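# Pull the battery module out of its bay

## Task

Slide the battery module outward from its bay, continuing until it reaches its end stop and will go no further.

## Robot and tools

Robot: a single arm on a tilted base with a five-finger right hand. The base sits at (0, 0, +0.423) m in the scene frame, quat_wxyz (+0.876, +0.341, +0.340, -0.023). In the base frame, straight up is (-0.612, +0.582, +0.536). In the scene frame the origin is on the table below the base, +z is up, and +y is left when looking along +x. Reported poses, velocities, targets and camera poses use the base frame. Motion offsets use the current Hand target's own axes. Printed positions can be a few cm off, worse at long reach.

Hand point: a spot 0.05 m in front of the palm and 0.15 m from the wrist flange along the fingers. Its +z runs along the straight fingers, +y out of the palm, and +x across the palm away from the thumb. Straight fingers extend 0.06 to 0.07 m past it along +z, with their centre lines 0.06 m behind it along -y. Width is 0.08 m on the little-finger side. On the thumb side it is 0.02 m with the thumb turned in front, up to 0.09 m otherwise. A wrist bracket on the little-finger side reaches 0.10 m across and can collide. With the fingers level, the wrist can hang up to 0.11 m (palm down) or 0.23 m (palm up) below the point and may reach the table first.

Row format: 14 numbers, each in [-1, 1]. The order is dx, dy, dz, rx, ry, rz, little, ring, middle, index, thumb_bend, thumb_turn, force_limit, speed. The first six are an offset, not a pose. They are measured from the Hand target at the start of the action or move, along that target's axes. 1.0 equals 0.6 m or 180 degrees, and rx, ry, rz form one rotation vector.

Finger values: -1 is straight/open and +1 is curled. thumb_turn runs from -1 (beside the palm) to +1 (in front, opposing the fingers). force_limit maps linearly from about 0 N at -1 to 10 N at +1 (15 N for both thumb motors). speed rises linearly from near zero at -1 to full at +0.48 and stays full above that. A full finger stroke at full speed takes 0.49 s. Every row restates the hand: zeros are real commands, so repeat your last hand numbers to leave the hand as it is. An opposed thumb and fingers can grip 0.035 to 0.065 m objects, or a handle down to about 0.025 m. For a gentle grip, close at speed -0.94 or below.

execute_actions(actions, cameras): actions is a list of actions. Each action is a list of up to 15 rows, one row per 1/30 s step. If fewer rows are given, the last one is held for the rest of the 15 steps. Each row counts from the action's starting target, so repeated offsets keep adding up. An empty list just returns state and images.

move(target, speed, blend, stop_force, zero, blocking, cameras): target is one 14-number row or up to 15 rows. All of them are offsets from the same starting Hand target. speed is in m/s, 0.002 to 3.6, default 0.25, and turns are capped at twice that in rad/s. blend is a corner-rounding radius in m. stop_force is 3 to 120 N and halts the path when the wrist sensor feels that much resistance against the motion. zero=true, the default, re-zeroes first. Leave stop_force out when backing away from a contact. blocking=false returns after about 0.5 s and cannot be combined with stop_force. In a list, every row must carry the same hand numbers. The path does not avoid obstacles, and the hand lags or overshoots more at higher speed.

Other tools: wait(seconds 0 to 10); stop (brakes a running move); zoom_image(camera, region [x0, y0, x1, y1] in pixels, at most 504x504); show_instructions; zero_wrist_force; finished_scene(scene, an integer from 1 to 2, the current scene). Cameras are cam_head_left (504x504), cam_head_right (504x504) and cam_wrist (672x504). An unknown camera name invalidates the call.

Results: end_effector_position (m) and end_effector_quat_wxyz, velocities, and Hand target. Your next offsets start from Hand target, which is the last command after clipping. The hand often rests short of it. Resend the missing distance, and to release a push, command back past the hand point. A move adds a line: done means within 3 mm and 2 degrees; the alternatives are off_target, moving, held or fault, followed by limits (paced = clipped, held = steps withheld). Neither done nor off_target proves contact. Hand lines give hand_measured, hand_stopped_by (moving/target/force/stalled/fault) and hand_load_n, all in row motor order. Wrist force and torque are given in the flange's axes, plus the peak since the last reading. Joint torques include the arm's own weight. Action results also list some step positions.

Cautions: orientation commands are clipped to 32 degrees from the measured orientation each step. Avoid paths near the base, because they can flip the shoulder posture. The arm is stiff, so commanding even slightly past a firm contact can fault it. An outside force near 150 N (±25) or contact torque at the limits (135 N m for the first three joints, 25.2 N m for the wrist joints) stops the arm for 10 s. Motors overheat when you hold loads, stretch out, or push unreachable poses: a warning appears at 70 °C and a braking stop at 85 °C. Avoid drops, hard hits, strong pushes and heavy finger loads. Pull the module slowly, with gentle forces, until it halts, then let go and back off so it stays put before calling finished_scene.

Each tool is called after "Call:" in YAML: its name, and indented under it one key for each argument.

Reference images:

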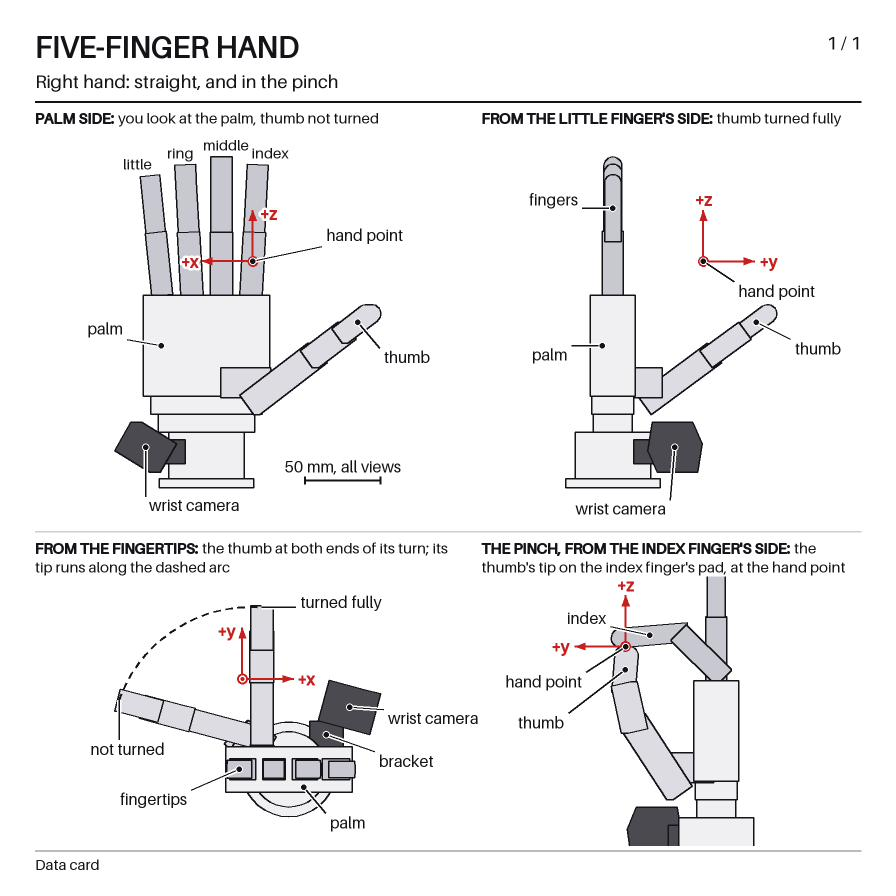

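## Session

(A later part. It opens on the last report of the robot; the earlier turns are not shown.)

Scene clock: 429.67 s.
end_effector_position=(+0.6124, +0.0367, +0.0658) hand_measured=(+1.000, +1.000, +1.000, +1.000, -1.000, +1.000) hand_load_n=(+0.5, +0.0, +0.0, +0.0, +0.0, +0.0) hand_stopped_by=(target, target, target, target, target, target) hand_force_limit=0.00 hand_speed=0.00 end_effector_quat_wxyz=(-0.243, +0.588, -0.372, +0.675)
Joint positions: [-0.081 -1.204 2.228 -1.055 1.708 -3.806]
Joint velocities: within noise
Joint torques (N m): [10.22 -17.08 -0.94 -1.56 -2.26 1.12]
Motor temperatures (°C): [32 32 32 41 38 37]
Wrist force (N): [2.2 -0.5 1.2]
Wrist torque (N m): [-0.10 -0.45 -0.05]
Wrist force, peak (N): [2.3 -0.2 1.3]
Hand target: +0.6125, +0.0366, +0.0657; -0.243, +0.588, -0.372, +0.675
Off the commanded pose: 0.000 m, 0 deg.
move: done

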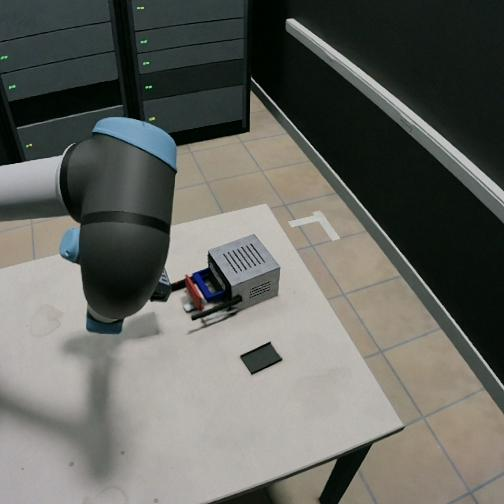

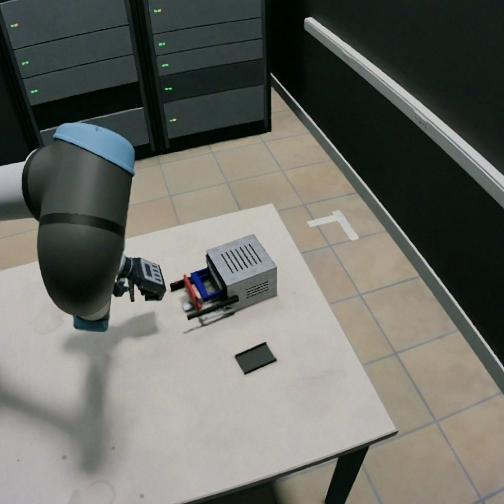

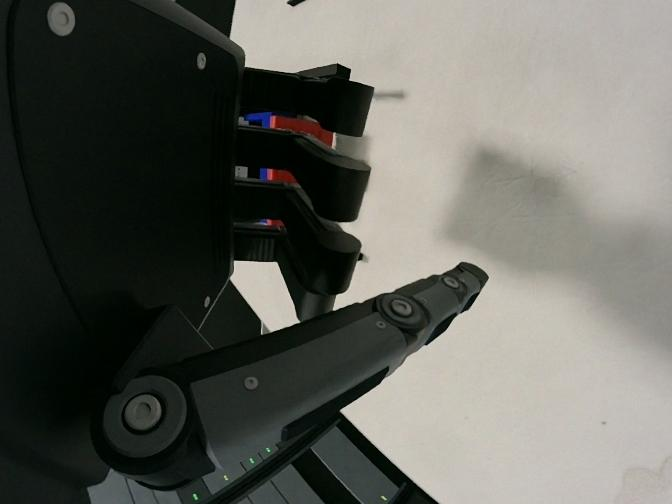

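Call:
move:
  target: [0,0.053,0.053,0,0,0,1,1,1,1,-1,1,0,0]
  speed: 0.1
  stop_force: 5
  cameras: []

Call:
move:
  target: [0,-0.094,0.094,0,0,0,1,1,1,1,-1,1,0,0]
  speed: 0.03
  stop_force: 12

Call:
zoom_image:
  camera: "cam_head_right"
  region: [165, 240, 265, 340]

Scene clock: 434.20 s.
end_effector_position=(+0.6401, +0.0105, +0.0416) hand_measured=(+1.000, +1.000, +1.000, +1.000, -1.000, +1.000) hand_load_n=(+0.0, +0.0, +0.0, +0.0, +0.0, +0.0) hand_stopped_by=(target, target, target, target, target, target) hand_force_limit=0.00 hand_speed=0.00 end_effector_quat_wxyz=(-0.243, +0.588, -0.372, +0.675)
Joint positions: [-0.143 -1.11 2.177 -1.097 1.646 -3.805]
Joint velocities: within noise
Joint torques (N m): [12.04 -17.77 0.1 -1.18 -2.18 1.05]
Motor temperatures (°C): [32 32 32 41 38 37]
Wrist force (N): [2.1 -0.3 1.1]
Wrist torque (N m): [-0.06 -0.43 -0.04]
Wrist force, peak (N): [2.3 -0.3 1.3]
Hand target: +0.6401, +0.0105, +0.0416; -0.243, +0.588, -0.372, +0.675
Off the commanded pose: 0.000 m, 0 deg.
move: done
No camera images: "cameras" was empty.

Scene clock: 437.93 s.
end_effector_position=(+0.6961, +0.0306, +0.0839) hand_measured=(+1.000, +1.000, +1.000, +1.000, -1.000, +1.000) hand_load_n=(+0.0, +0.0, +0.0, +0.0, -0.5, +0.0) hand_stopped_by=(target, target, target, target, target, target) hand_force_limit=0.00 hand_speed=0.00 end_effector_quat_wxyz=(-0.243, +0.588, -0.372, +0.675)
Joint positions: [-0.08 -1.11 1.985 -0.906 1.709 -3.807]
Joint velocities: within noise
Joint torques (N m): [15.22 -37.27 10.3 -1.27 -2.18 0.58]
Motor temperatures (°C): [32 32 32 41 38 37]
Wrist force (N): [2.2 -0.4 1.1]
Wrist torque (N m): [-0.06 -0.45 -0.04]
Wrist force, peak (N): [4.5 6.6 -14.4]
Hand target: +0.6961, +0.0306, +0.0839; -0.243, +0.588, -0.372, +0.675 (not the last commanded pose)
Off the commanded pose: 0.007 m, 0 deg.
move: contact

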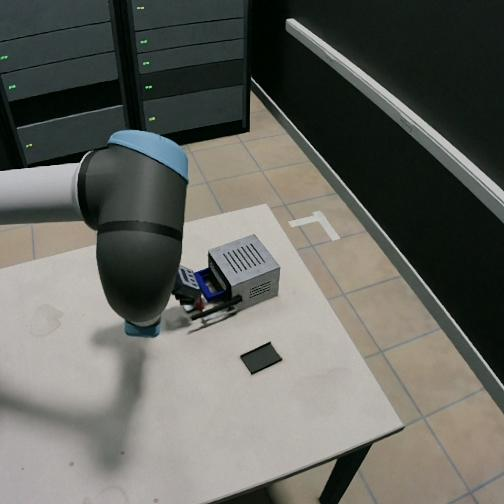

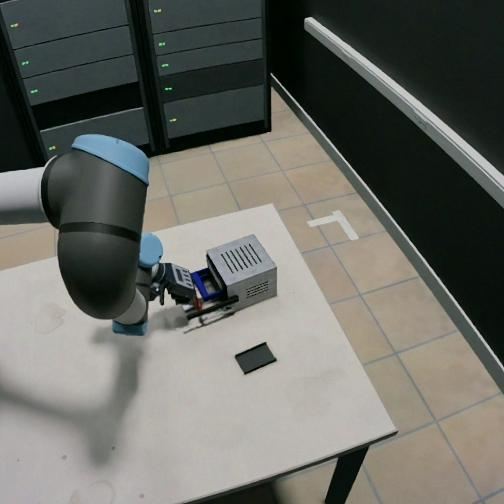

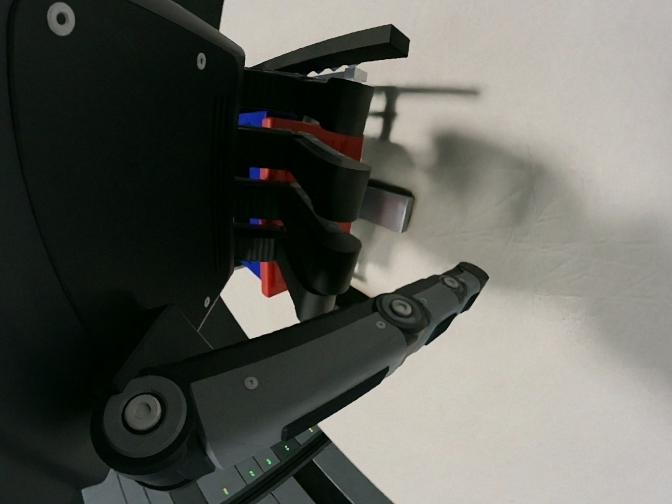

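Scaled by 5.040 from the camera's 504x504 image, which has a finer 720x720 frame.

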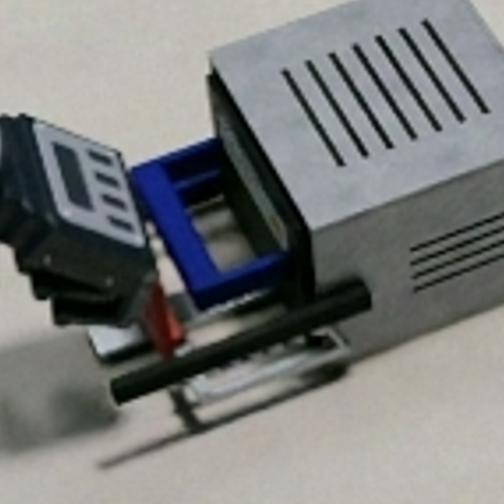

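Call:
move:
  target: [0,-0.07,0.07,0,0,0,1,1,1,1,-1,1,0,0]
  speed: 0.015
  stop_force: 30

Call:
zoom_image:
  camera: "cam_head_right"
  region: [165, 240, 265, 340]

Call:
zoom_image:
  camera: "cam_wrist"
  region: [230, 30, 450, 250]

Scene clock: 444.17 s.
end_effector_position=(+0.7085, +0.0350, +0.0933) hand_measured=(+1.000, +1.000, +1.000, +1.000, -1.000, +1.000) hand_load_n=(+0.0, +0.0, +0.0, -11.5, +0.0, +0.0) hand_stopped_by=(target, target, target, target, target, target) hand_force_limit=0.00 hand_speed=0.00 end_effector_quat_wxyz=(-0.243, +0.588, -0.372, +0.675)
Joint positions: [-0.068 -1.106 1.941 -0.866 1.721 -3.807]
Joint velocities: within noise
Joint torques (N m): [12.17 -43.55 -6.63 -7.13 -2.3 0.53]
Motor temperatures (°C): [32 32 32 41 38 37]
Wrist force (N): [1.1 7.7 -28.7]
Wrist torque (N m): [1.11 -0.49 -0.11]
Wrist force, peak (N): [2.1 12.5 -40.9]
Hand target: +0.7085, +0.0350, +0.0933; -0.243, +0.588, -0.372, +0.675 (not the last commanded pose)
Off the commanded pose: 0.043 m, 0 deg.
move: contact

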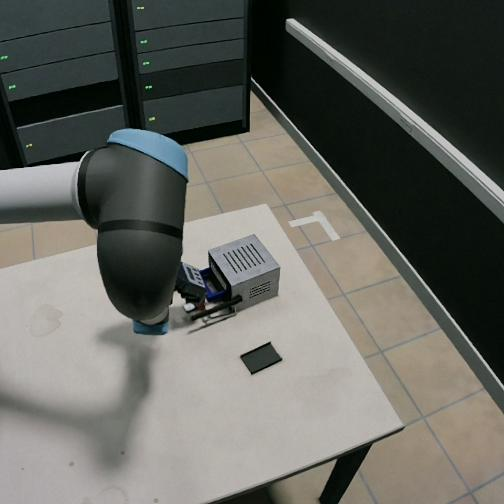

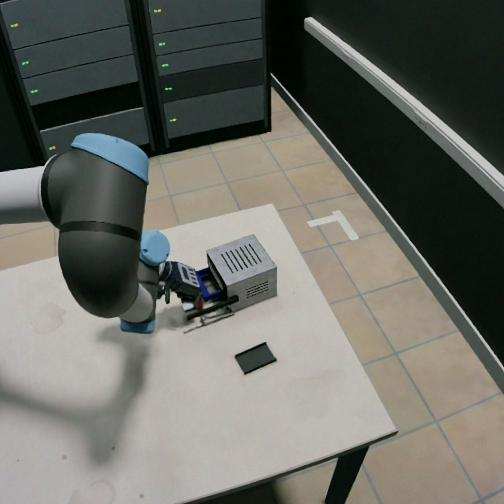

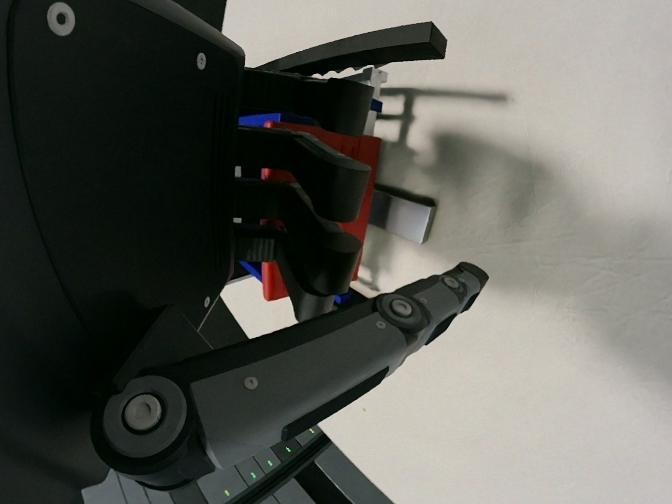

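Scaled by 5.040 from the camera's 504x504 image, which has a finer 720x720 frame.

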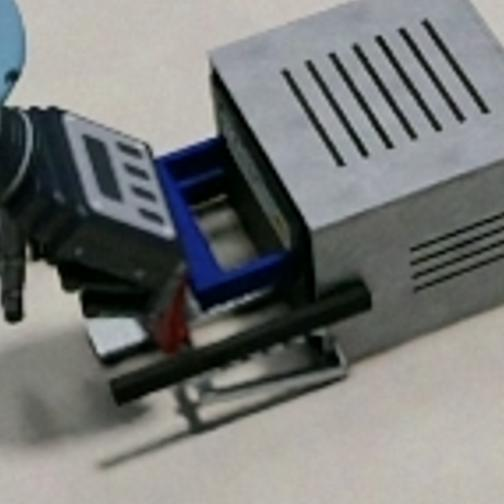

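Scaled by 2.291 from the camera's 672x504 image, which has a finer 960x720 frame.

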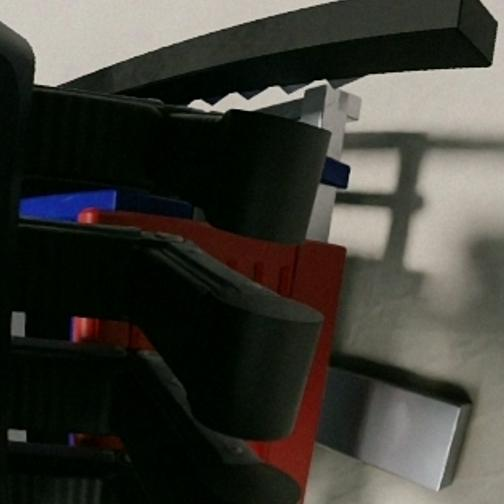

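Call:
move:
  target: [0,0.024,-0.024,0,0,0,1,1,1,1,-1,1,0,0]
  speed: 0.03
  cameras: []

Call:
move:
  target: [0,-0.007,0.007,0,0,0,1,1,1,1,-1,1,0,0]
  speed: 0.03
  cameras: []

Call:
move:
  target: [0,-0.004,0.004,0,0,0,1,1,1,1,-1,1,0,0]
  speed: 0.03
  cameras: []

Call:
move:
  target: [0,-0.004,0.004,0,0,0,1,1,1,1,-1,1,0,0]
  speed: 0.03
  cameras: []

Call:
move:
  target: [0,-0.004,0.004,0,0,0,1,1,1,1,-1,1,0,0]
  speed: 0.03

Call:
zoom_image:
  camera: "cam_head_right"
  region: [165, 240, 265, 340]

Scene clock: 457.77 s.
end_effector_position=(+0.6930, +0.0295, +0.0816) hand_measured=(+1.000, +1.000, +1.000, +1.000, -1.000, +1.000) hand_load_n=(+0.0, +0.0, +0.0, +0.0, -0.5, +0.0) hand_stopped_by=(target, target, target, target, target, target) hand_force_limit=0.00 hand_speed=0.00 end_effector_quat_wxyz=(-0.243, +0.588, -0.372, +0.675)
Joint positions: [-0.083 -1.111 1.996 -0.916 1.706 -3.806]
Joint velocities: within noise
Joint torques (N m): [14.56 -37.59 10.94 -1.37 -2.08 1.04]
Motor temperatures (°C): [32 32 32 41 38 37]
Wrist force (N): [1.4 -0.9 1.0]
Wrist torque (N m): [-0.14 -0.32 -0.10]
Wrist force, peak (N): [1.1 6.9 -29.5]
Hand target: +0.6929, +0.0294, +0.0815; -0.243, +0.588, -0.372, +0.675
Off the commanded pose: 0.000 m, 0 deg.
move: done
No camera images: "cameras" was empty.

Scene clock: 458.60 s.
end_effector_position=(+0.6973, +0.0310, +0.0849) hand_measured=(+1.000, +1.000, +1.000, +1.000, -1.000, +1.000) hand_load_n=(+0.0, +0.0, +0.0, +0.0, +0.0, +0.0) hand_stopped_by=(target, target, target, target, target, target) hand_force_limit=0.00 hand_speed=0.00 end_effector_quat_wxyz=(-0.243, +0.588, -0.372, +0.675)
Joint positions: [-0.079 -1.11 1.981 -0.902 1.71 -3.807]
Joint velocities: within noise
Joint torques (N m): [38.74 -19.92 -2.67 2.29 0.35 -1.13]
Motor temperatures (°C): [32 32 32 41 38 37]
Wrist force (N): [1.6 -1.2 1.2]
Wrist torque (N m): [-0.19 -0.36 -0.11]
Wrist force, peak (N): [1.7 -1.3 1.0]
Hand target: +0.6974, +0.0311, +0.0850; -0.243, +0.588, -0.372, +0.675
Off the commanded pose: 0.000 m, 0 deg.
move: done
No camera images: "cameras" was empty.

Scene clock: 459.37 s.
end_effector_position=(+0.6999, +0.0320, +0.0868) hand_measured=(+1.000, +1.000, +1.000, +1.000, -1.000, +1.000) hand_load_n=(+0.0, +0.0, +0.0, -8.5, +0.0, +0.0) hand_stopped_by=(target, target, target, target, target, target) hand_force_limit=0.00 hand_speed=0.00 end_effector_quat_wxyz=(-0.243, +0.588, -0.372, +0.675)
Joint positions: [-0.076 -1.109 1.971 -0.894 1.713 -3.807]
Joint velocities: within noise
Joint torques (N m): [35.35 -24.19 -15.03 -1.79 -0.09 -1.48]
Motor temperatures (°C): [32 32 32 41 38 37]
Wrist force (N): [1.5 4.0 -20.8]
Wrist torque (N m): [0.66 -0.39 -0.13]
Wrist force, peak (N): [1.7 3.7 -20.9]
Hand target: +0.7000, +0.0320, +0.0869; -0.243, +0.588, -0.372, +0.675
Off the commanded pose: 0.000 m, 0 deg.
move: done
No camera images: "cameras" was empty.

Scene clock: 460.13 s.
end_effector_position=(+0.7025, +0.0329, +0.0888) hand_measured=(+1.000, +1.000, +1.000, +1.000, -1.000, +1.000) hand_load_n=(+0.0, +0.0, +0.0, -9.5, +0.0, +0.0) hand_stopped_by=(target, target, target, target, target, target) hand_force_limit=0.00 hand_speed=0.00 end_effector_quat_wxyz=(-0.243, +0.588, -0.372, +0.675) end_effector_velocity=(+0.001, +0.000, +0.001) end_effector_angular_velocity=(+0.000, -0.001, -0.001)
Joint positions: [-0.074 -1.108 1.962 -0.885 1.715 -3.807]
Joint velocities: [0 0 -0.005 0.003 0.001 0]
Joint torques (N m): [34.03 -23.6 -16.38 -2.23 0.55 -1.66]
Motor temperatures (°C): [32 32 32 41 38 37]
Wrist force (N): [0.0 1.7 -25.7]
Wrist torque (N m): [0.87 -0.42 -0.16]
Wrist force, peak (N): [-0.1 0.7 -26.0]
Hand target: +0.7026, +0.0329, +0.0889; -0.243, +0.588, -0.372, +0.675
Off the commanded pose: 0.000 m, 0 deg.
move: done
No camera images: "cameras" was empty.

Scene clock: 460.90 s.
end_effector_position=(+0.7051, +0.0338, +0.0908) hand_measured=(+1.000, +1.000, +1.000, +1.000, -1.000, +1.000) hand_load_n=(+0.0, +0.0, +0.0, -9.5, +0.0, +0.0) hand_stopped_by=(target, target, target, target, target, target) hand_force_limit=0.00 hand_speed=0.00 end_effector_quat_wxyz=(-0.243, +0.588, -0.372, +0.675)
Joint positions: [-0.071 -1.107 1.953 -0.877 1.718 -3.807]
Joint velocities: within noise
Joint torques (N m): [32.91 -24.88 -16.54 -2.35 0.58 -1.52]
Motor temperatures (°C): [32 32 32 41 38 37]
Wrist force (N): [-1.6 2.2 -26.1]
Wrist torque (N m): [0.86 -0.37 -0.23]
Wrist force, peak (N): [-0.7 1.5 -26.4]
Hand target: +0.7052, +0.0339, +0.0909; -0.243, +0.588, -0.372, +0.675
Off the commanded pose: 0.000 m, 0 deg.
move: done

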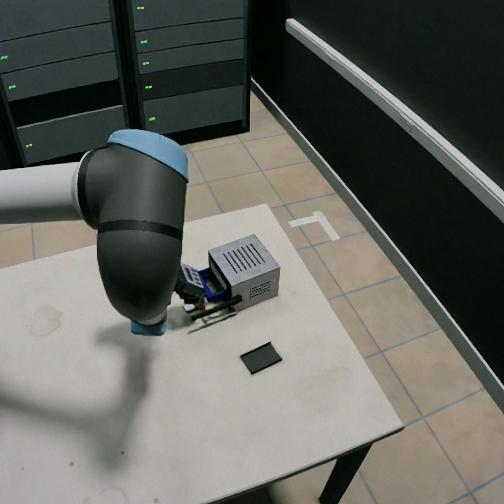

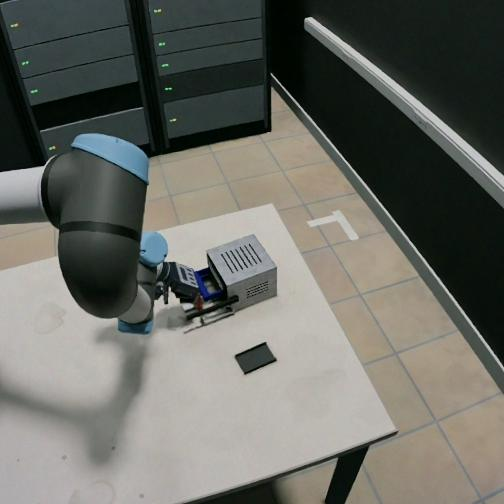

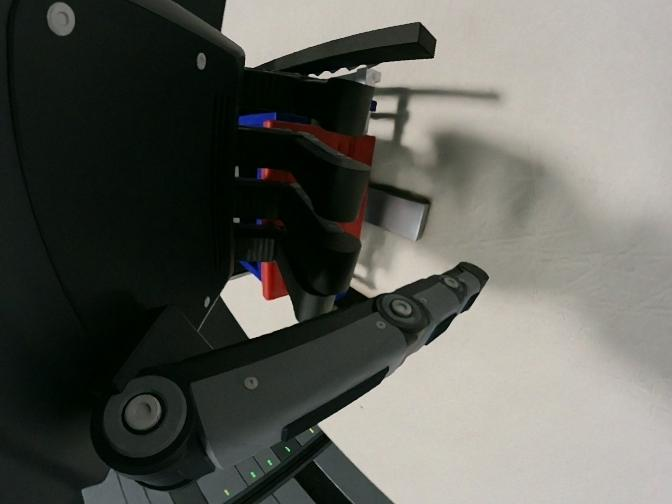

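Scaled by 5.040 from the camera's 504x504 image, which has a finer 720x720 frame.

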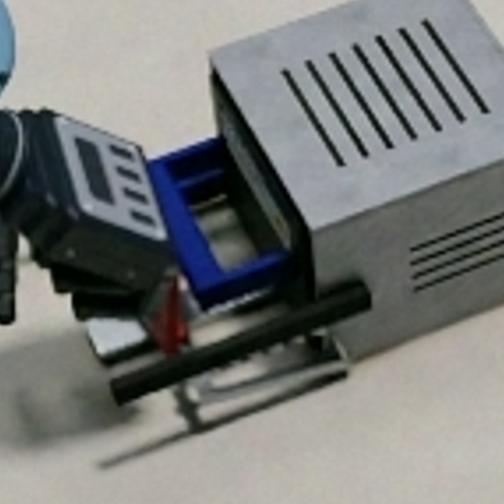

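Call:
move:
  target:
    - [0,0.059,-0.059,0,0,0,1,1,1,1,-1,1,0,0]
    - [0,-0.047,-0.165,0,0,0,1,1,-0.4,-0.36,-1,1,0,0.2]
    - [0.032,-0.137,-0.075,0,0,0,1,1,-0.4,-0.36,-1,1,0,0.2]
  speed: 0.15
  cameras: []

Call:
move:
  target: [0,0.073,0.074,0,0,0,1,1,-0.4,-0.36,-1,1,0,0.2]
  speed: 0.05
  stop_force: 5
  cameras: ["cam_wrist"]

Call:
move:
  target: [0,0,0,0,0,0,1,1,-0.4,-0.36,0.7,1,1,-0.75]
  cameras: ["cam_wrist"]

Scene clock: 486.00 s.
end_effector_position=(+0.6665, +0.0785, +0.1660) hand_measured=(+1.000, +1.000, -0.400, -0.360, -1.000, +1.000) hand_load_n=(+0.0, +0.0, +0.0, +0.0, +0.0, +0.0) hand_stopped_by=(target, target, target, target, target, target) hand_force_limit=0.00 hand_speed=0.20 end_effector_quat_wxyz=(-0.243, +0.588, -0.372, +0.675)
Joint positions: [0.029 -1.288 1.967 -0.711 1.817 -3.81]
Joint velocities: within noise
Joint torques (N m): [36.99 -19.42 -9.16 2.23 0.43 1.01]
Motor temperatures (°C): [32 32 32 41 38 37]
Wrist force (N): [1.4 -1.0 1.0]
Wrist torque (N m): [-0.17 -0.33 -0.11]
Wrist force, peak (N): [-1.7 2.4 -26.1]
Hand target: +0.6666, +0.0785, +0.1661; -0.243, +0.588, -0.372, +0.675
Off the commanded pose: 0.000 m, 0 deg.
move: done
No camera images: "cameras" was empty.

Scene clock: 488.33 s.
end_effector_position=(+0.6938, +0.0529, +0.1426) hand_measured=(+1.000, +1.000, -0.400, -0.360, -1.000, +1.000) hand_load_n=(+0.0, +0.0, -0.5, +0.0, +0.0, +0.0) hand_stopped_by=(target, target, target, target, target, target) hand_force_limit=0.00 hand_speed=0.20 end_effector_quat_wxyz=(-0.243, +0.588, -0.372, +0.675)
Joint positions: [-0.03 -1.212 1.935 -0.754 1.759 -3.808]
Joint velocities: within noise
Joint torques (N m): [35.14 -35.89 6.05 2.69 1 -0.99]
Motor temperatures (°C): [32 32 32 41 38 37]
Wrist force (N): [1.3 -5.9 -4.7]
Wrist torque (N m): [0.14 -0.09 -0.25]
Wrist force, peak (N): [4.1 -30.3 -37.3]
Hand target: +0.6938, +0.0529, +0.1426; -0.243, +0.588, -0.372, +0.675 (not the last commanded pose)
Off the commanded pose: 0.018 m, 0 deg.
move: contact
Images, in order (width x height): cam_wrist 672x504.

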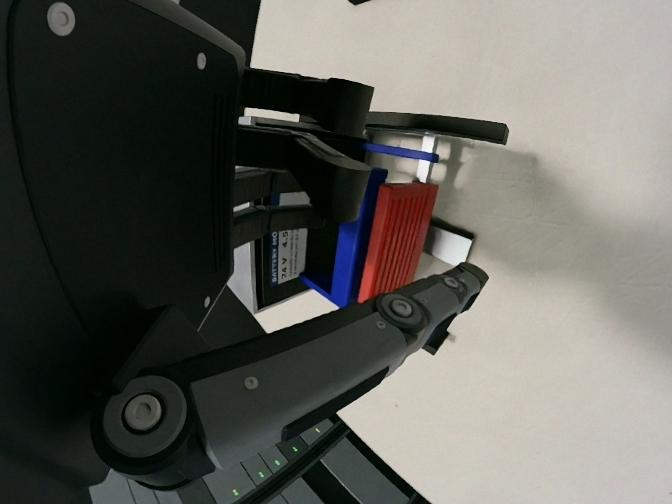

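Scene clock: 493.33 s.
end_effector_position=(+0.6938, +0.0529, +0.1426) hand_measured=(+1.000, +1.000, -0.400, -0.360, +0.700, +1.000) hand_load_n=(+0.0, +0.5, -0.5, +0.0, +0.0, +0.0) hand_stopped_by=(target, target, target, target, target, target) hand_force_limit=1.00 hand_speed=-0.75 end_effector_quat_wxyz=(-0.243, +0.588, -0.372, +0.675)
Joint positions: [-0.03 -1.212 1.935 -0.754 1.759 -3.808]
Joint velocities: within noise
Joint torques (N m): [34.48 -35.02 -1.14 2.05 0.57 -1.15]
Motor temperatures (°C): [32 32 32 41 38 37]
Wrist force (N): [1.3 -5.1 -4.6]
Wrist torque (N m): [0.16 -0.07 -0.26]
Wrist force, peak (N): [1.2 -6.1 -4.8]
Hand target: +0.6938, +0.0529, +0.1426; -0.243, +0.588, -0.372, +0.675
Off the commanded pose: 0.000 m, 0 deg.
move: moving (no rest 5 s after the path's end)
Images, in order (width x height): cam_wrist 672x504.

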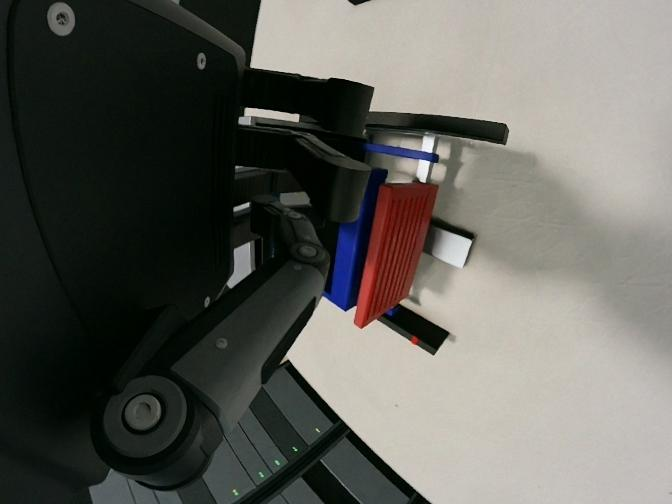

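Call:
move:
  target:
    - [0,-0.047,-0.047,0,0,0,1,1,-0.4,-0.4,-1,1,0,0]
    - [0,-0.054,-0.04,0,0,0,1,1,-0.4,-0.4,-1,1,0,0]
  speed: 0.08
  cameras: ["cam_head_right","cam_wrist"]

Scene clock: 514.90 s.
end_effector_position=(+0.6739, +0.0777, +0.1674) hand_measured=(+1.000, +1.000, -0.400, -0.400, -1.000, +1.000) hand_load_n=(+0.5, +0.0, +0.0, +0.0, +0.0, +0.0) hand_stopped_by=(target, target, target, target, target, target) hand_force_limit=0.00 hand_speed=0.00 end_effector_quat_wxyz=(-0.243, +0.588, -0.372, +0.675)
Joint positions: [0.026 -1.276 1.946 -0.701 1.815 -3.81]
Joint velocities: within noise
Joint torques (N m): [37.03 -36.73 -8.02 2.34 0.27 -1.73]
Motor temperatures (°C): [32 32 32 41 38 37]
Wrist force (N): [0.9 -0.6 1.1]
Wrist torque (N m): [-0.10 -0.25 -0.13]
Wrist force, peak (N): [1.2 -6.0 -5.0]
Hand target: +0.6739, +0.0777, +0.1674; -0.243, +0.588, -0.372, +0.675
Off the commanded pose: 0.000 m, 0 deg.
move: done
Images, in order (width x height): cam_head_right 504x504, cam_wrist 672x504.

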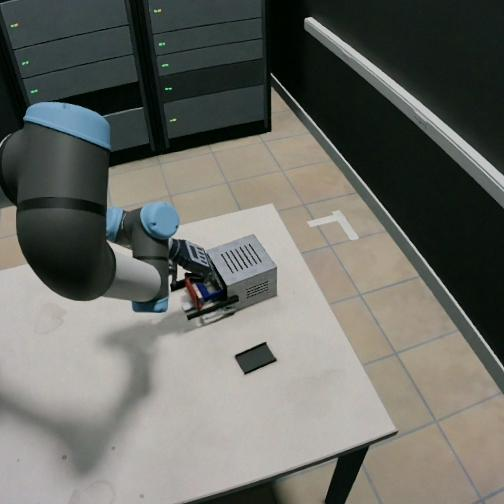

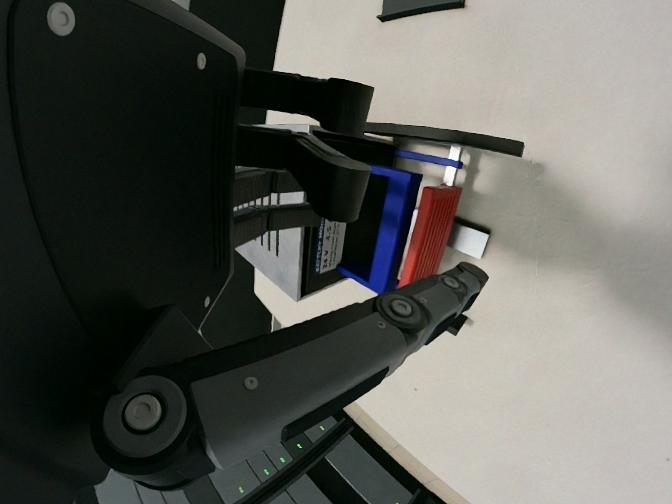

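Call:
move:
  target: [0,0.0685,0.0685,0,0,0,1,1,-0.4,-0.4,-1,1,0,0]
  speed: 0.04
  stop_force: 6
  cameras: []

Call:
execute_actions:
  actions:
    - [[0,0,0,0,0,0,1,1,-0.4,-0.4,0.2,1,1,-0.5]]
    - [[0,0,0,0,0,0,1,1,-0.4,-0.4,0.2,1,1,-0.5]]
    - [[0,0,0,0,0,0,1,1,-0.4,-0.4,0.2,1,1,-0.5]]
  cameras: ["cam_wrist"]

Scene clock: 522.20 s.
end_effector_position=(+0.6982, +0.0545, +0.1460) hand_measured=(+1.000, +1.000, -0.400, -0.400, -1.000, +1.000) hand_load_n=(+0.0, +0.0, -0.5, +0.0, +0.0, +0.0) hand_stopped_by=(target, target, target, target, target, target) hand_force_limit=0.00 hand_speed=0.00 end_effector_quat_wxyz=(-0.243, +0.588, -0.372, +0.675)
Joint positions: [-0.026 -1.208 1.918 -0.741 1.763 -3.808]
Joint velocities: within noise
Joint torques (N m): [34.59 -35.87 6.21 2.66 0.9 -1]
Motor temperatures (°C): [32 32 32 41 38 37]
Wrist force (N): [1.2 -5.7 -4.7]
Wrist torque (N m): [0.15 -0.07 -0.27]
Wrist force, peak (N): [2.9 -25.5 -31.5]
Hand target: +0.6982, +0.0545, +0.1460; -0.243, +0.588, -0.372, +0.675 (not the last commanded pose)
Off the commanded pose: 0.018 m, 0 deg.
move: contact
No camera images: "cameras" was empty.

Scene clock: 524.17 s.
end_effector_position=(+0.6982, +0.0545, +0.1460) hand_measured=(+1.000, +1.000, -0.400, -0.400, +0.200, +1.000) hand_load_n=(+0.0, +0.0, -0.5, +0.0, +0.0, +0.0) hand_stopped_by=(target, target, target, target, target, target) hand_force_limit=1.00 hand_speed=-0.50 end_effector_quat_wxyz=(-0.243, +0.588, -0.372, +0.675)
Joint positions: [-0.026 -1.208 1.918 -0.741 1.763 -3.808]
Joint velocities: within noise
Joint torques (N m): [34.41 -35.96 3.62 2.43 0.55 -1.03]
Motor temperatures (°C): [32 32 32 41 38 37]
Wrist force (N): [1.1 -5.4 -4.3]
Wrist torque (N m): [0.11 -0.05 -0.28]
Wrist force, peak (N): [1.3 -6.3 -4.9]
Hand target: +0.6982, +0.0545, +0.1460; -0.243, +0.588, -0.372, +0.675
Off the commanded pose: 0.000 m, 0 deg.
Step readings (end_effector_position):
0: (+0.6982, +0.0545, +0.1460)
1: (+0.6982, +0.0545, +0.1460)
2: (+0.6982, +0.0545, +0.1460)
4: (+0.6982, +0.0545, +0.1460)
8: (+0.6982, +0.0545, +0.1460)
15: (+0.6982, +0.0545, +0.1460)
16: (+0.6982, +0.0545, +0.1460)
17: (+0.6982, +0.0545, +0.1460)
19: (+0.6982, +0.0545, +0.1460)
23: (+0.6982, +0.0545, +0.1460)
30: (+0.6982, +0.0545, +0.1460)
31: (+0.6982, +0.0545, +0.1460)
32: (+0.6982, +0.0545, +0.1460)
34: (+0.6982, +0.0545, +0.1460)
38: (+0.6982, +0.0545, +0.1460)
45: (+0.6982, +0.0545, +0.1460)
Images, in order (width x height): cam_wrist 672x504.

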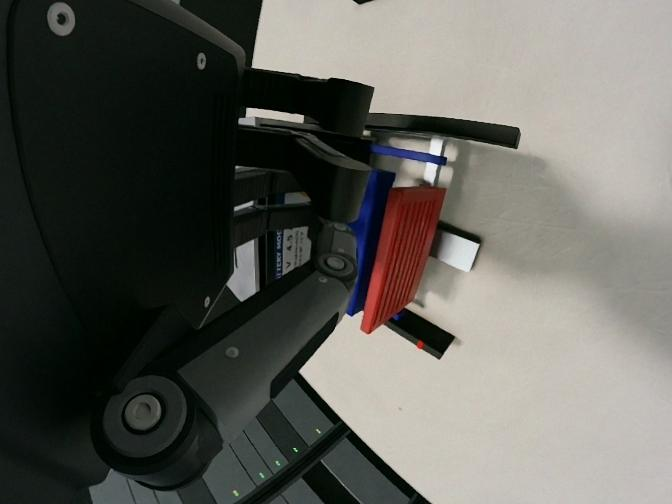

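Call:
execute_actions:
  actions:
    - [[0,-0.012,-0.012,0,0,0,1,1,-0.4,-0.4,-1,1,1,0.3]]
    - [[0,0,0,0,0,0,1,1,-0.4,-0.4,-1,1,1,0.3]]

Call:
zoom_image:
  camera: "cam_wrist"
  region: [230, 70, 530, 360]

Call:
zoom_image:
  camera: "cam_head_right"
  region: [155, 230, 285, 330]

Call:
zoom_image:
  camera: "cam_head_left"
  region: [155, 230, 345, 390]

Scene clock: 530.43 s.
end_effector_position=(+0.6920, +0.0604, +0.1515) hand_measured=(+1.000, +1.000, -0.400, -0.400, -1.000, +1.000) hand_load_n=(+0.0, +0.0, +0.0, -0.5, +0.0, +0.0) hand_stopped_by=(target, target, target, target, target, target) hand_force_limit=1.00 hand_speed=0.30 end_effector_quat_wxyz=(-0.243, +0.588, -0.372, +0.675)
Joint positions: [-0.013 -1.226 1.926 -0.731 1.776 -3.809]
Joint velocities: within noise
Joint torques (N m): [37.91 -38.47 6.22 2.17 0.33 -1.6]
Motor temperatures (°C): [32 32 32 41 38 37]
Wrist force (N): [0.8 -0.9 1.4]
Wrist torque (N m): [-0.18 -0.25 -0.14]
Wrist force, peak (N): [0.9 -6.4 -5.0]
Hand target: +0.6920, +0.0604, +0.1515; -0.243, +0.588, -0.372, +0.675
Off the commanded pose: 0.000 m, 0 deg.
Step readings (end_effector_position):
0: (+0.6982, +0.0545, +0.1460)
1: (+0.6982, +0.0545, +0.1460)
2: (+0.6979, +0.0548, +0.1463)
4: (+0.6960, +0.0566, +0.1480)
8: (+0.6934, +0.0591, +0.1503)
15: (+0.6922, +0.0602, +0.1513)
16: (+0.6922, +0.0602, +0.1513)
17: (+0.6921, +0.0603, +0.1514)
19: (+0.6921, +0.0603, +0.1514)
23: (+0.6920, +0.0604, +0.1515)
30: (+0.6920, +0.0604, +0.1515)

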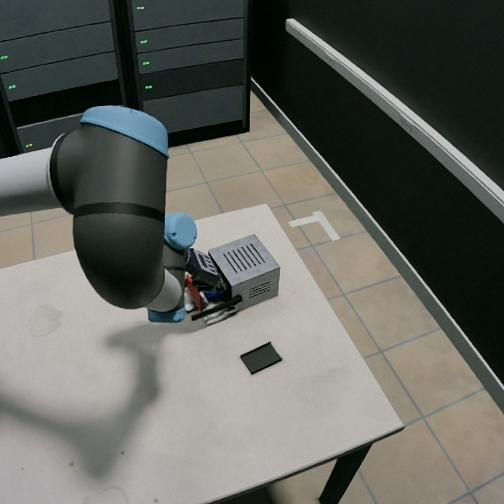

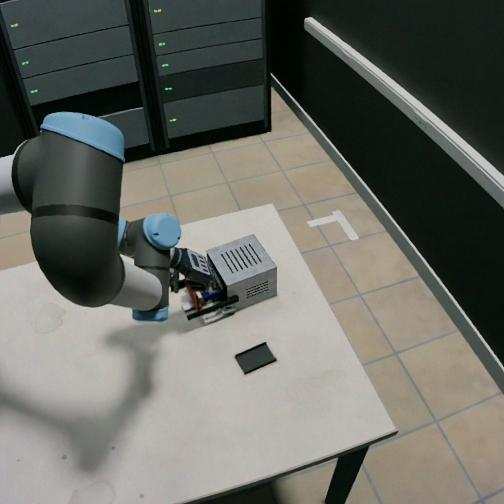

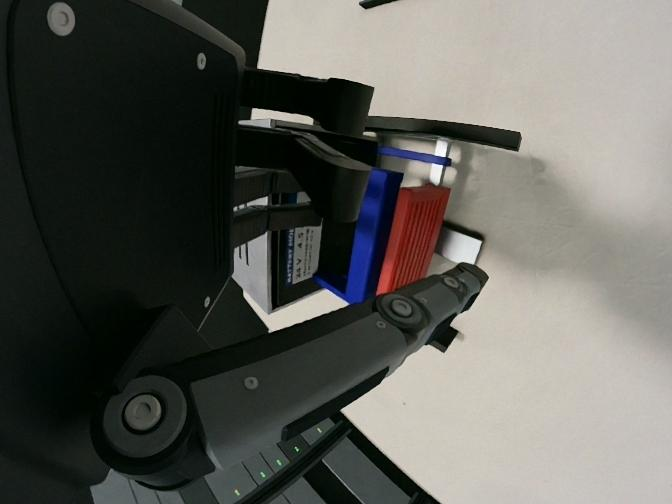

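Scaled by 1.680 from the camera's 672x504 image, which has a finer 960x720 frame.

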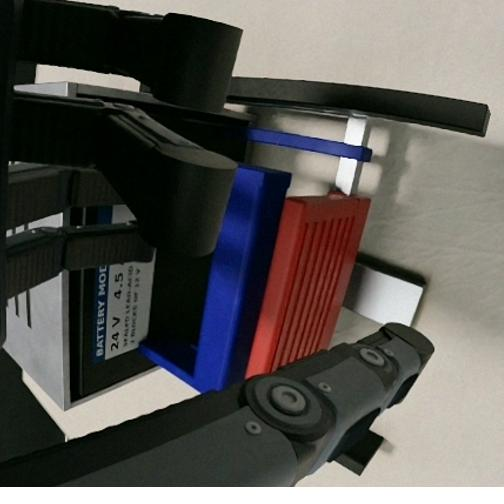

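Scaled by 3.877 from the camera's 504x504 image, which has a finer 720x720 frame.

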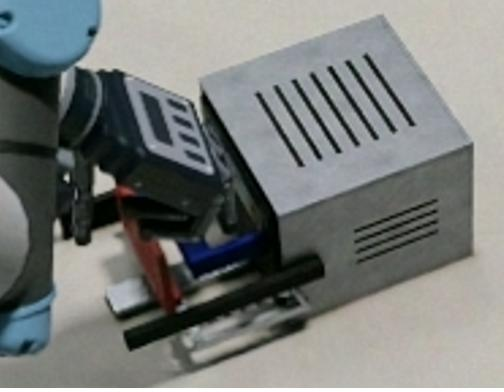

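Scaled by 2.653 from the camera's 504x504 image, which has a finer 720x720 frame.

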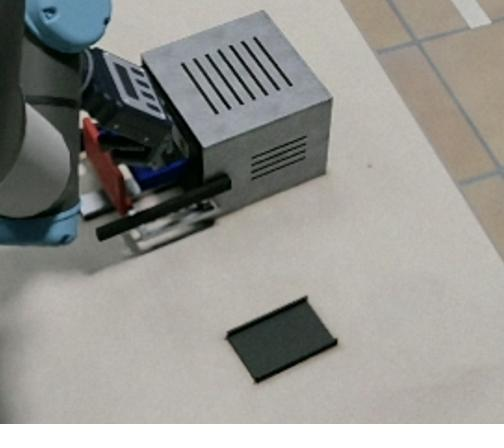

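Call:
move:
  target: [0,-0.013,0.013,0,0,0,1,1,-0.4,-0.4,-1,1,1,0.3]
  speed: 0.05
  stop_force: 5
  cameras: []

Call:
move:
  target: [0,0.034,0.034,0,0,0,1,1,-0.4,-0.4,-1,1,1,0.3]
  speed: 0.025
  stop_force: 5
  cameras: ["cam_wrist"]

Scene clock: 538.40 s.
end_effector_position=(+0.7005, +0.0634, +0.1579) hand_measured=(+1.000, +1.000, -0.400, -0.400, -1.000, +1.000) hand_load_n=(+0.0, +0.0, +0.0, +0.0, +0.0, +0.0) hand_stopped_by=(target, target, target, target, target, target) hand_force_limit=1.00 hand_speed=0.30 end_effector_quat_wxyz=(-0.243, +0.588, -0.372, +0.675)
Joint positions: [-0.006 -1.218 1.893 -0.706 1.783 -3.809]
Joint velocities: within noise
Joint torques (N m): [38.21 -21.93 -7.08 2.18 0.36 -1.57]
Motor temperatures (°C): [32 32 32 41 38 37]
Wrist force (N): [0.8 -0.7 1.4]
Wrist torque (N m): [-0.14 -0.24 -0.14]
Wrist force, peak (N): [0.8 -0.7 1.7]
Hand target: +0.7005, +0.0634, +0.1579; -0.243, +0.588, -0.372, +0.675
Off the commanded pose: 0.000 m, 0 deg.
move: done
No camera images: "cameras" was empty.

Scene clock: 540.13 s.
end_effector_position=(+0.7065, +0.0576, +0.1525) hand_measured=(+1.000, +1.000, -0.400, -0.400, -1.000, +1.000) hand_load_n=(+0.0, +0.0, +0.0, +0.0, +0.0, +0.0) hand_stopped_by=(target, target, target, target, target, target) hand_force_limit=1.00 hand_speed=0.30 end_effector_quat_wxyz=(-0.243, +0.588, -0.372, +0.675)
Joint positions: [-0.019 -1.201 1.885 -0.715 1.77 -3.809]
Joint velocities: within noise
Joint torques (N m): [36.61 -37.22 5.7 2.55 0.63 -0.83]
Motor temperatures (°C): [32 32 32 41 38 37]
Wrist force (N): [1.3 -4.3 -1.9]
Wrist torque (N m): [-0.12 -0.19 -0.22]
Wrist force, peak (N): [2.0 -15.3 -17.4]
Hand target: +0.7065, +0.0576, +0.1526; -0.243, +0.588, -0.372, +0.675 (not the last commanded pose)
Off the commanded pose: 0.019 m, 0 deg.
move: contact
Images, in order (width x height): cam_wrist 672x504.

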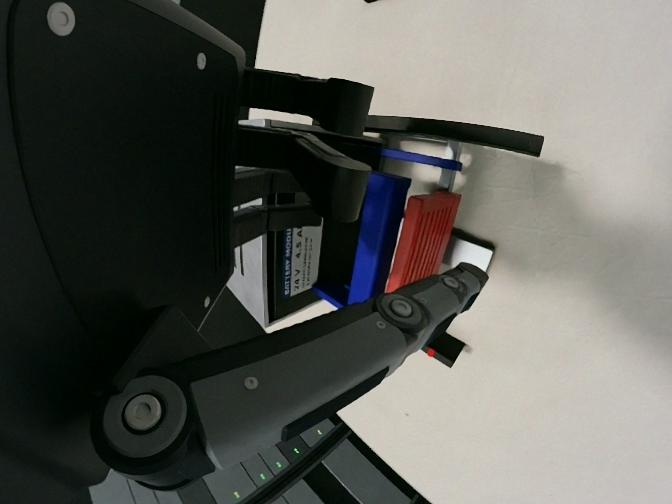

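Call:
move:
  target:
    - [0,-0.015,-0.015,0,0,0,1,1,-0.4,-0.4,-1,1,1,0.3]
    - [-0.014,-0.015,-0.015,0,0,0,1,1,-0.4,-0.4,-1,1,1,0.3]
    - [-0.014,-0.007,-0.023,0,0,0,1,1,-0.4,-0.4,-1,1,1,0.3]
  speed: 0.05
  cameras: []

Call:
move:
  target: [0,0.037,0.037,0,0,0,1,1,-0.4,-0.4,-1,1,1,0.3]
  speed: 0.025
  stop_force: 5
  cameras: ["cam_wrist"]

Scene clock: 546.60 s.
end_effector_position=(+0.6952, +0.0696, +0.1504) hand_measured=(+1.000, +1.000, -0.400, -0.400, -1.000, +1.000) hand_load_n=(+0.0, +0.5, +0.0, +0.0, +0.0, +0.0) hand_stopped_by=(target, target, target, target, target, target) hand_force_limit=1.00 hand_speed=0.30 end_effector_quat_wxyz=(-0.243, +0.588, -0.372, +0.675)
Joint positions: [0.007 -1.213 1.91 -0.729 1.796 -3.809]
Joint velocities: within noise
Joint torques (N m): [38.88 -38.17 6.7 -1.43 0.44 -1.62]
Motor temperatures (°C): [32 32 32 41 38 37]
Wrist force (N): [0.9 -1.4 1.5]
Wrist torque (N m): [-0.26 -0.27 -0.15]
Wrist force, peak (N): [1.0 -4.8 -2.5]
Hand target: +0.6951, +0.0696, +0.1503; -0.243, +0.588, -0.372, +0.675
Off the commanded pose: 0.000 m, 0 deg.
move: done
No camera images: "cameras" was empty.

Scene clock: 548.97 s.
end_effector_position=(+0.7143, +0.0514, +0.1335) hand_measured=(+1.000, +1.000, -0.400, -0.400, -1.000, +1.000) hand_load_n=(+0.0, +0.0, +0.0, +0.0, +0.5, +0.0) hand_stopped_by=(target, target, target, target, target, target) hand_force_limit=1.00 hand_speed=0.30 end_effector_quat_wxyz=(-0.243, +0.588, -0.372, +0.675)
Joint positions: [-0.032 -1.159 1.884 -0.756 1.757 -3.808]
Joint velocities: within noise
Joint torques (N m): [15.05 -21.7 -6.89 -1.24 -2.25 1.08]
Motor temperatures (°C): [32 32 32 41 38 37]
Wrist force (N): [0.9 -1.2 1.2]
Wrist torque (N m): [-0.21 -0.24 -0.15]
Wrist force, peak (N): [0.9 -1.5 1.8]
Hand target: +0.7143, +0.0514, +0.1335; -0.243, +0.588, -0.372, +0.675
Off the commanded pose: 0.000 m, 0 deg.
move: done
Images, in order (width x height): cam_wrist 672x504.

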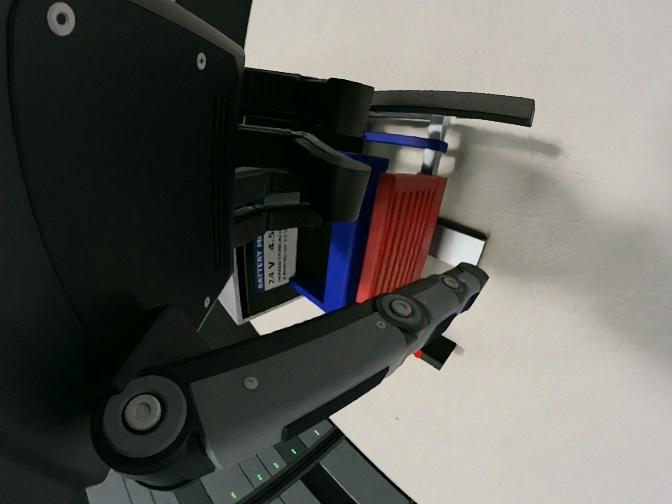

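Call:
execute_actions:
  actions:
    - [[0,0,0,0,0,0,1,1,0,0,-1,1,0.2,-0.8]]
    - [[0,0,0,0,0,0,1,1,0,0,-1,1,0.2,-0.8]]
    - [[0,0,0,0,0,0,1,1,0,0,-1,1,0.2,-0.8]]
    - [[0,0,0,0,0,0,1,1,0,0,0.5,1,1,1]]
    - [[0,0,0,0,0,0,1,1,0,0,0.5,1,1,1]]
    - [[0,0,0,0,0,0,1,1,0,0,0.5,1,1,1]]
    - [[0,0,0,0,0,0,1,1,0,0,0.5,1,1,1]]
  cameras: ["cam_wrist","cam_head_right"]

Call:
zoom_image:
  camera: "cam_head_right"
  region: [165, 240, 265, 340]

Scene clock: 556.30 s.
end_effector_position=(+0.7143, +0.0514, +0.1334) hand_measured=(+1.000, +1.000, -0.204, -0.146, -0.404, +1.000) hand_load_n=(+0.0, +0.0, +15.0, +15.5, +18.5, +0.5) hand_stopped_by=(target, target, force, force, force, target) hand_force_limit=1.00 hand_speed=1.00 end_effector_quat_wxyz=(-0.243, +0.588, -0.372, +0.675)
Joint positions: [-0.032 -1.159 1.884 -0.756 1.757 -3.808]
Joint velocities: within noise
Joint torques (N m): [26.21 -31.03 -2.57 0.37 -2.02 -0.79]
Motor temperatures (°C): [32 32 32 41 38 37]
Wrist force (N): [0.3 2.3 13.3]
Wrist torque (N m): [0.20 -0.51 -0.19]
Wrist force, peak (N): [-0.8 -4.2 19.9]
Hand target: +0.7143, +0.0514, +0.1335; -0.243, +0.588, -0.372, +0.675
Off the commanded pose: 0.000 m, 0 deg.
Step readings (end_effector_position):
0: (+0.7143, +0.0514, +0.1335)
1: (+0.7143, +0.0514, +0.1335)
2: (+0.7143, +0.0514, +0.1335)
4: (+0.7143, +0.0514, +0.1335)
8: (+0.7143, +0.0514, +0.1335)
15: (+0.7144, +0.0514, +0.1335)
16: (+0.7144, +0.0514, +0.1335)
17: (+0.7144, +0.0514, +0.1335)
19: (+0.7144, +0.0514, +0.1335)
23: (+0.7144, +0.0514, +0.1335)
30: (+0.7144, +0.0514, +0.1335)
31: (+0.7144, +0.0514, +0.1335)
32: (+0.7144, +0.0514, +0.1335)
34: (+0.7144, +0.0514, +0.1335)
38: (+0.7144, +0.0514, +0.1335)
45: (+0.7144, +0.0514, +0.1335)
46: (+0.7144, +0.0514, +0.1335)
47: (+0.7143, +0.0514, +0.1335)
49: (+0.7143, +0.0514, +0.1335)
53: (+0.7143, +0.0514, +0.1335)
60: (+0.7143, +0.0514, +0.1334)
61: (+0.7143, +0.0514, +0.1334)
62: (+0.7143, +0.0514, +0.1334)
64: (+0.7143, +0.0514, +0.1334)
68: (+0.7143, +0.0514, +0.1334)
75: (+0.7143, +0.0514, +0.1334)
76: (+0.7143, +0.0514, +0.1334)
77: (+0.7143, +0.0514, +0.1334)
79: (+0.7143, +0.0514, +0.1334)
83: (+0.7143, +0.0514, +0.1334)
90: (+0.7143, +0.0514, +0.1334)
91: (+0.7143, +0.0514, +0.1334)
92: (+0.7143, +0.0514, +0.1334)
94: (+0.7143, +0.0514, +0.1334)
98: (+0.7143, +0.0514, +0.1334)
105: (+0.7143, +0.0514, +0.1334)
Images, in order (width x height): cam_head_right 504x504, cam_wrist 672x504.

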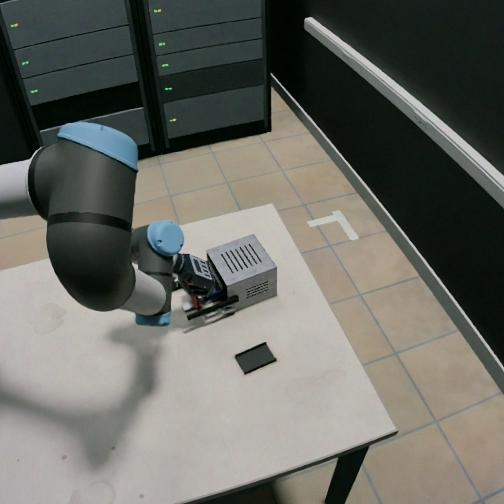

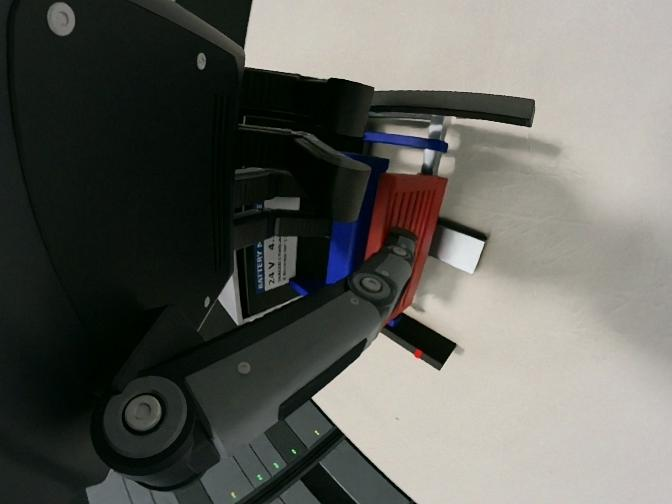

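Scaled by 5.040 from the camera's 504x504 image, which has a finer 720x720 frame.

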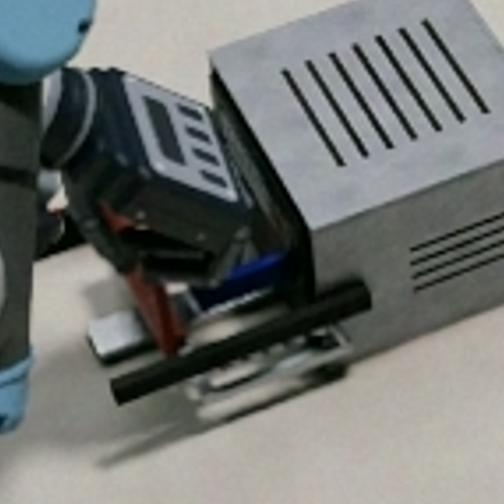

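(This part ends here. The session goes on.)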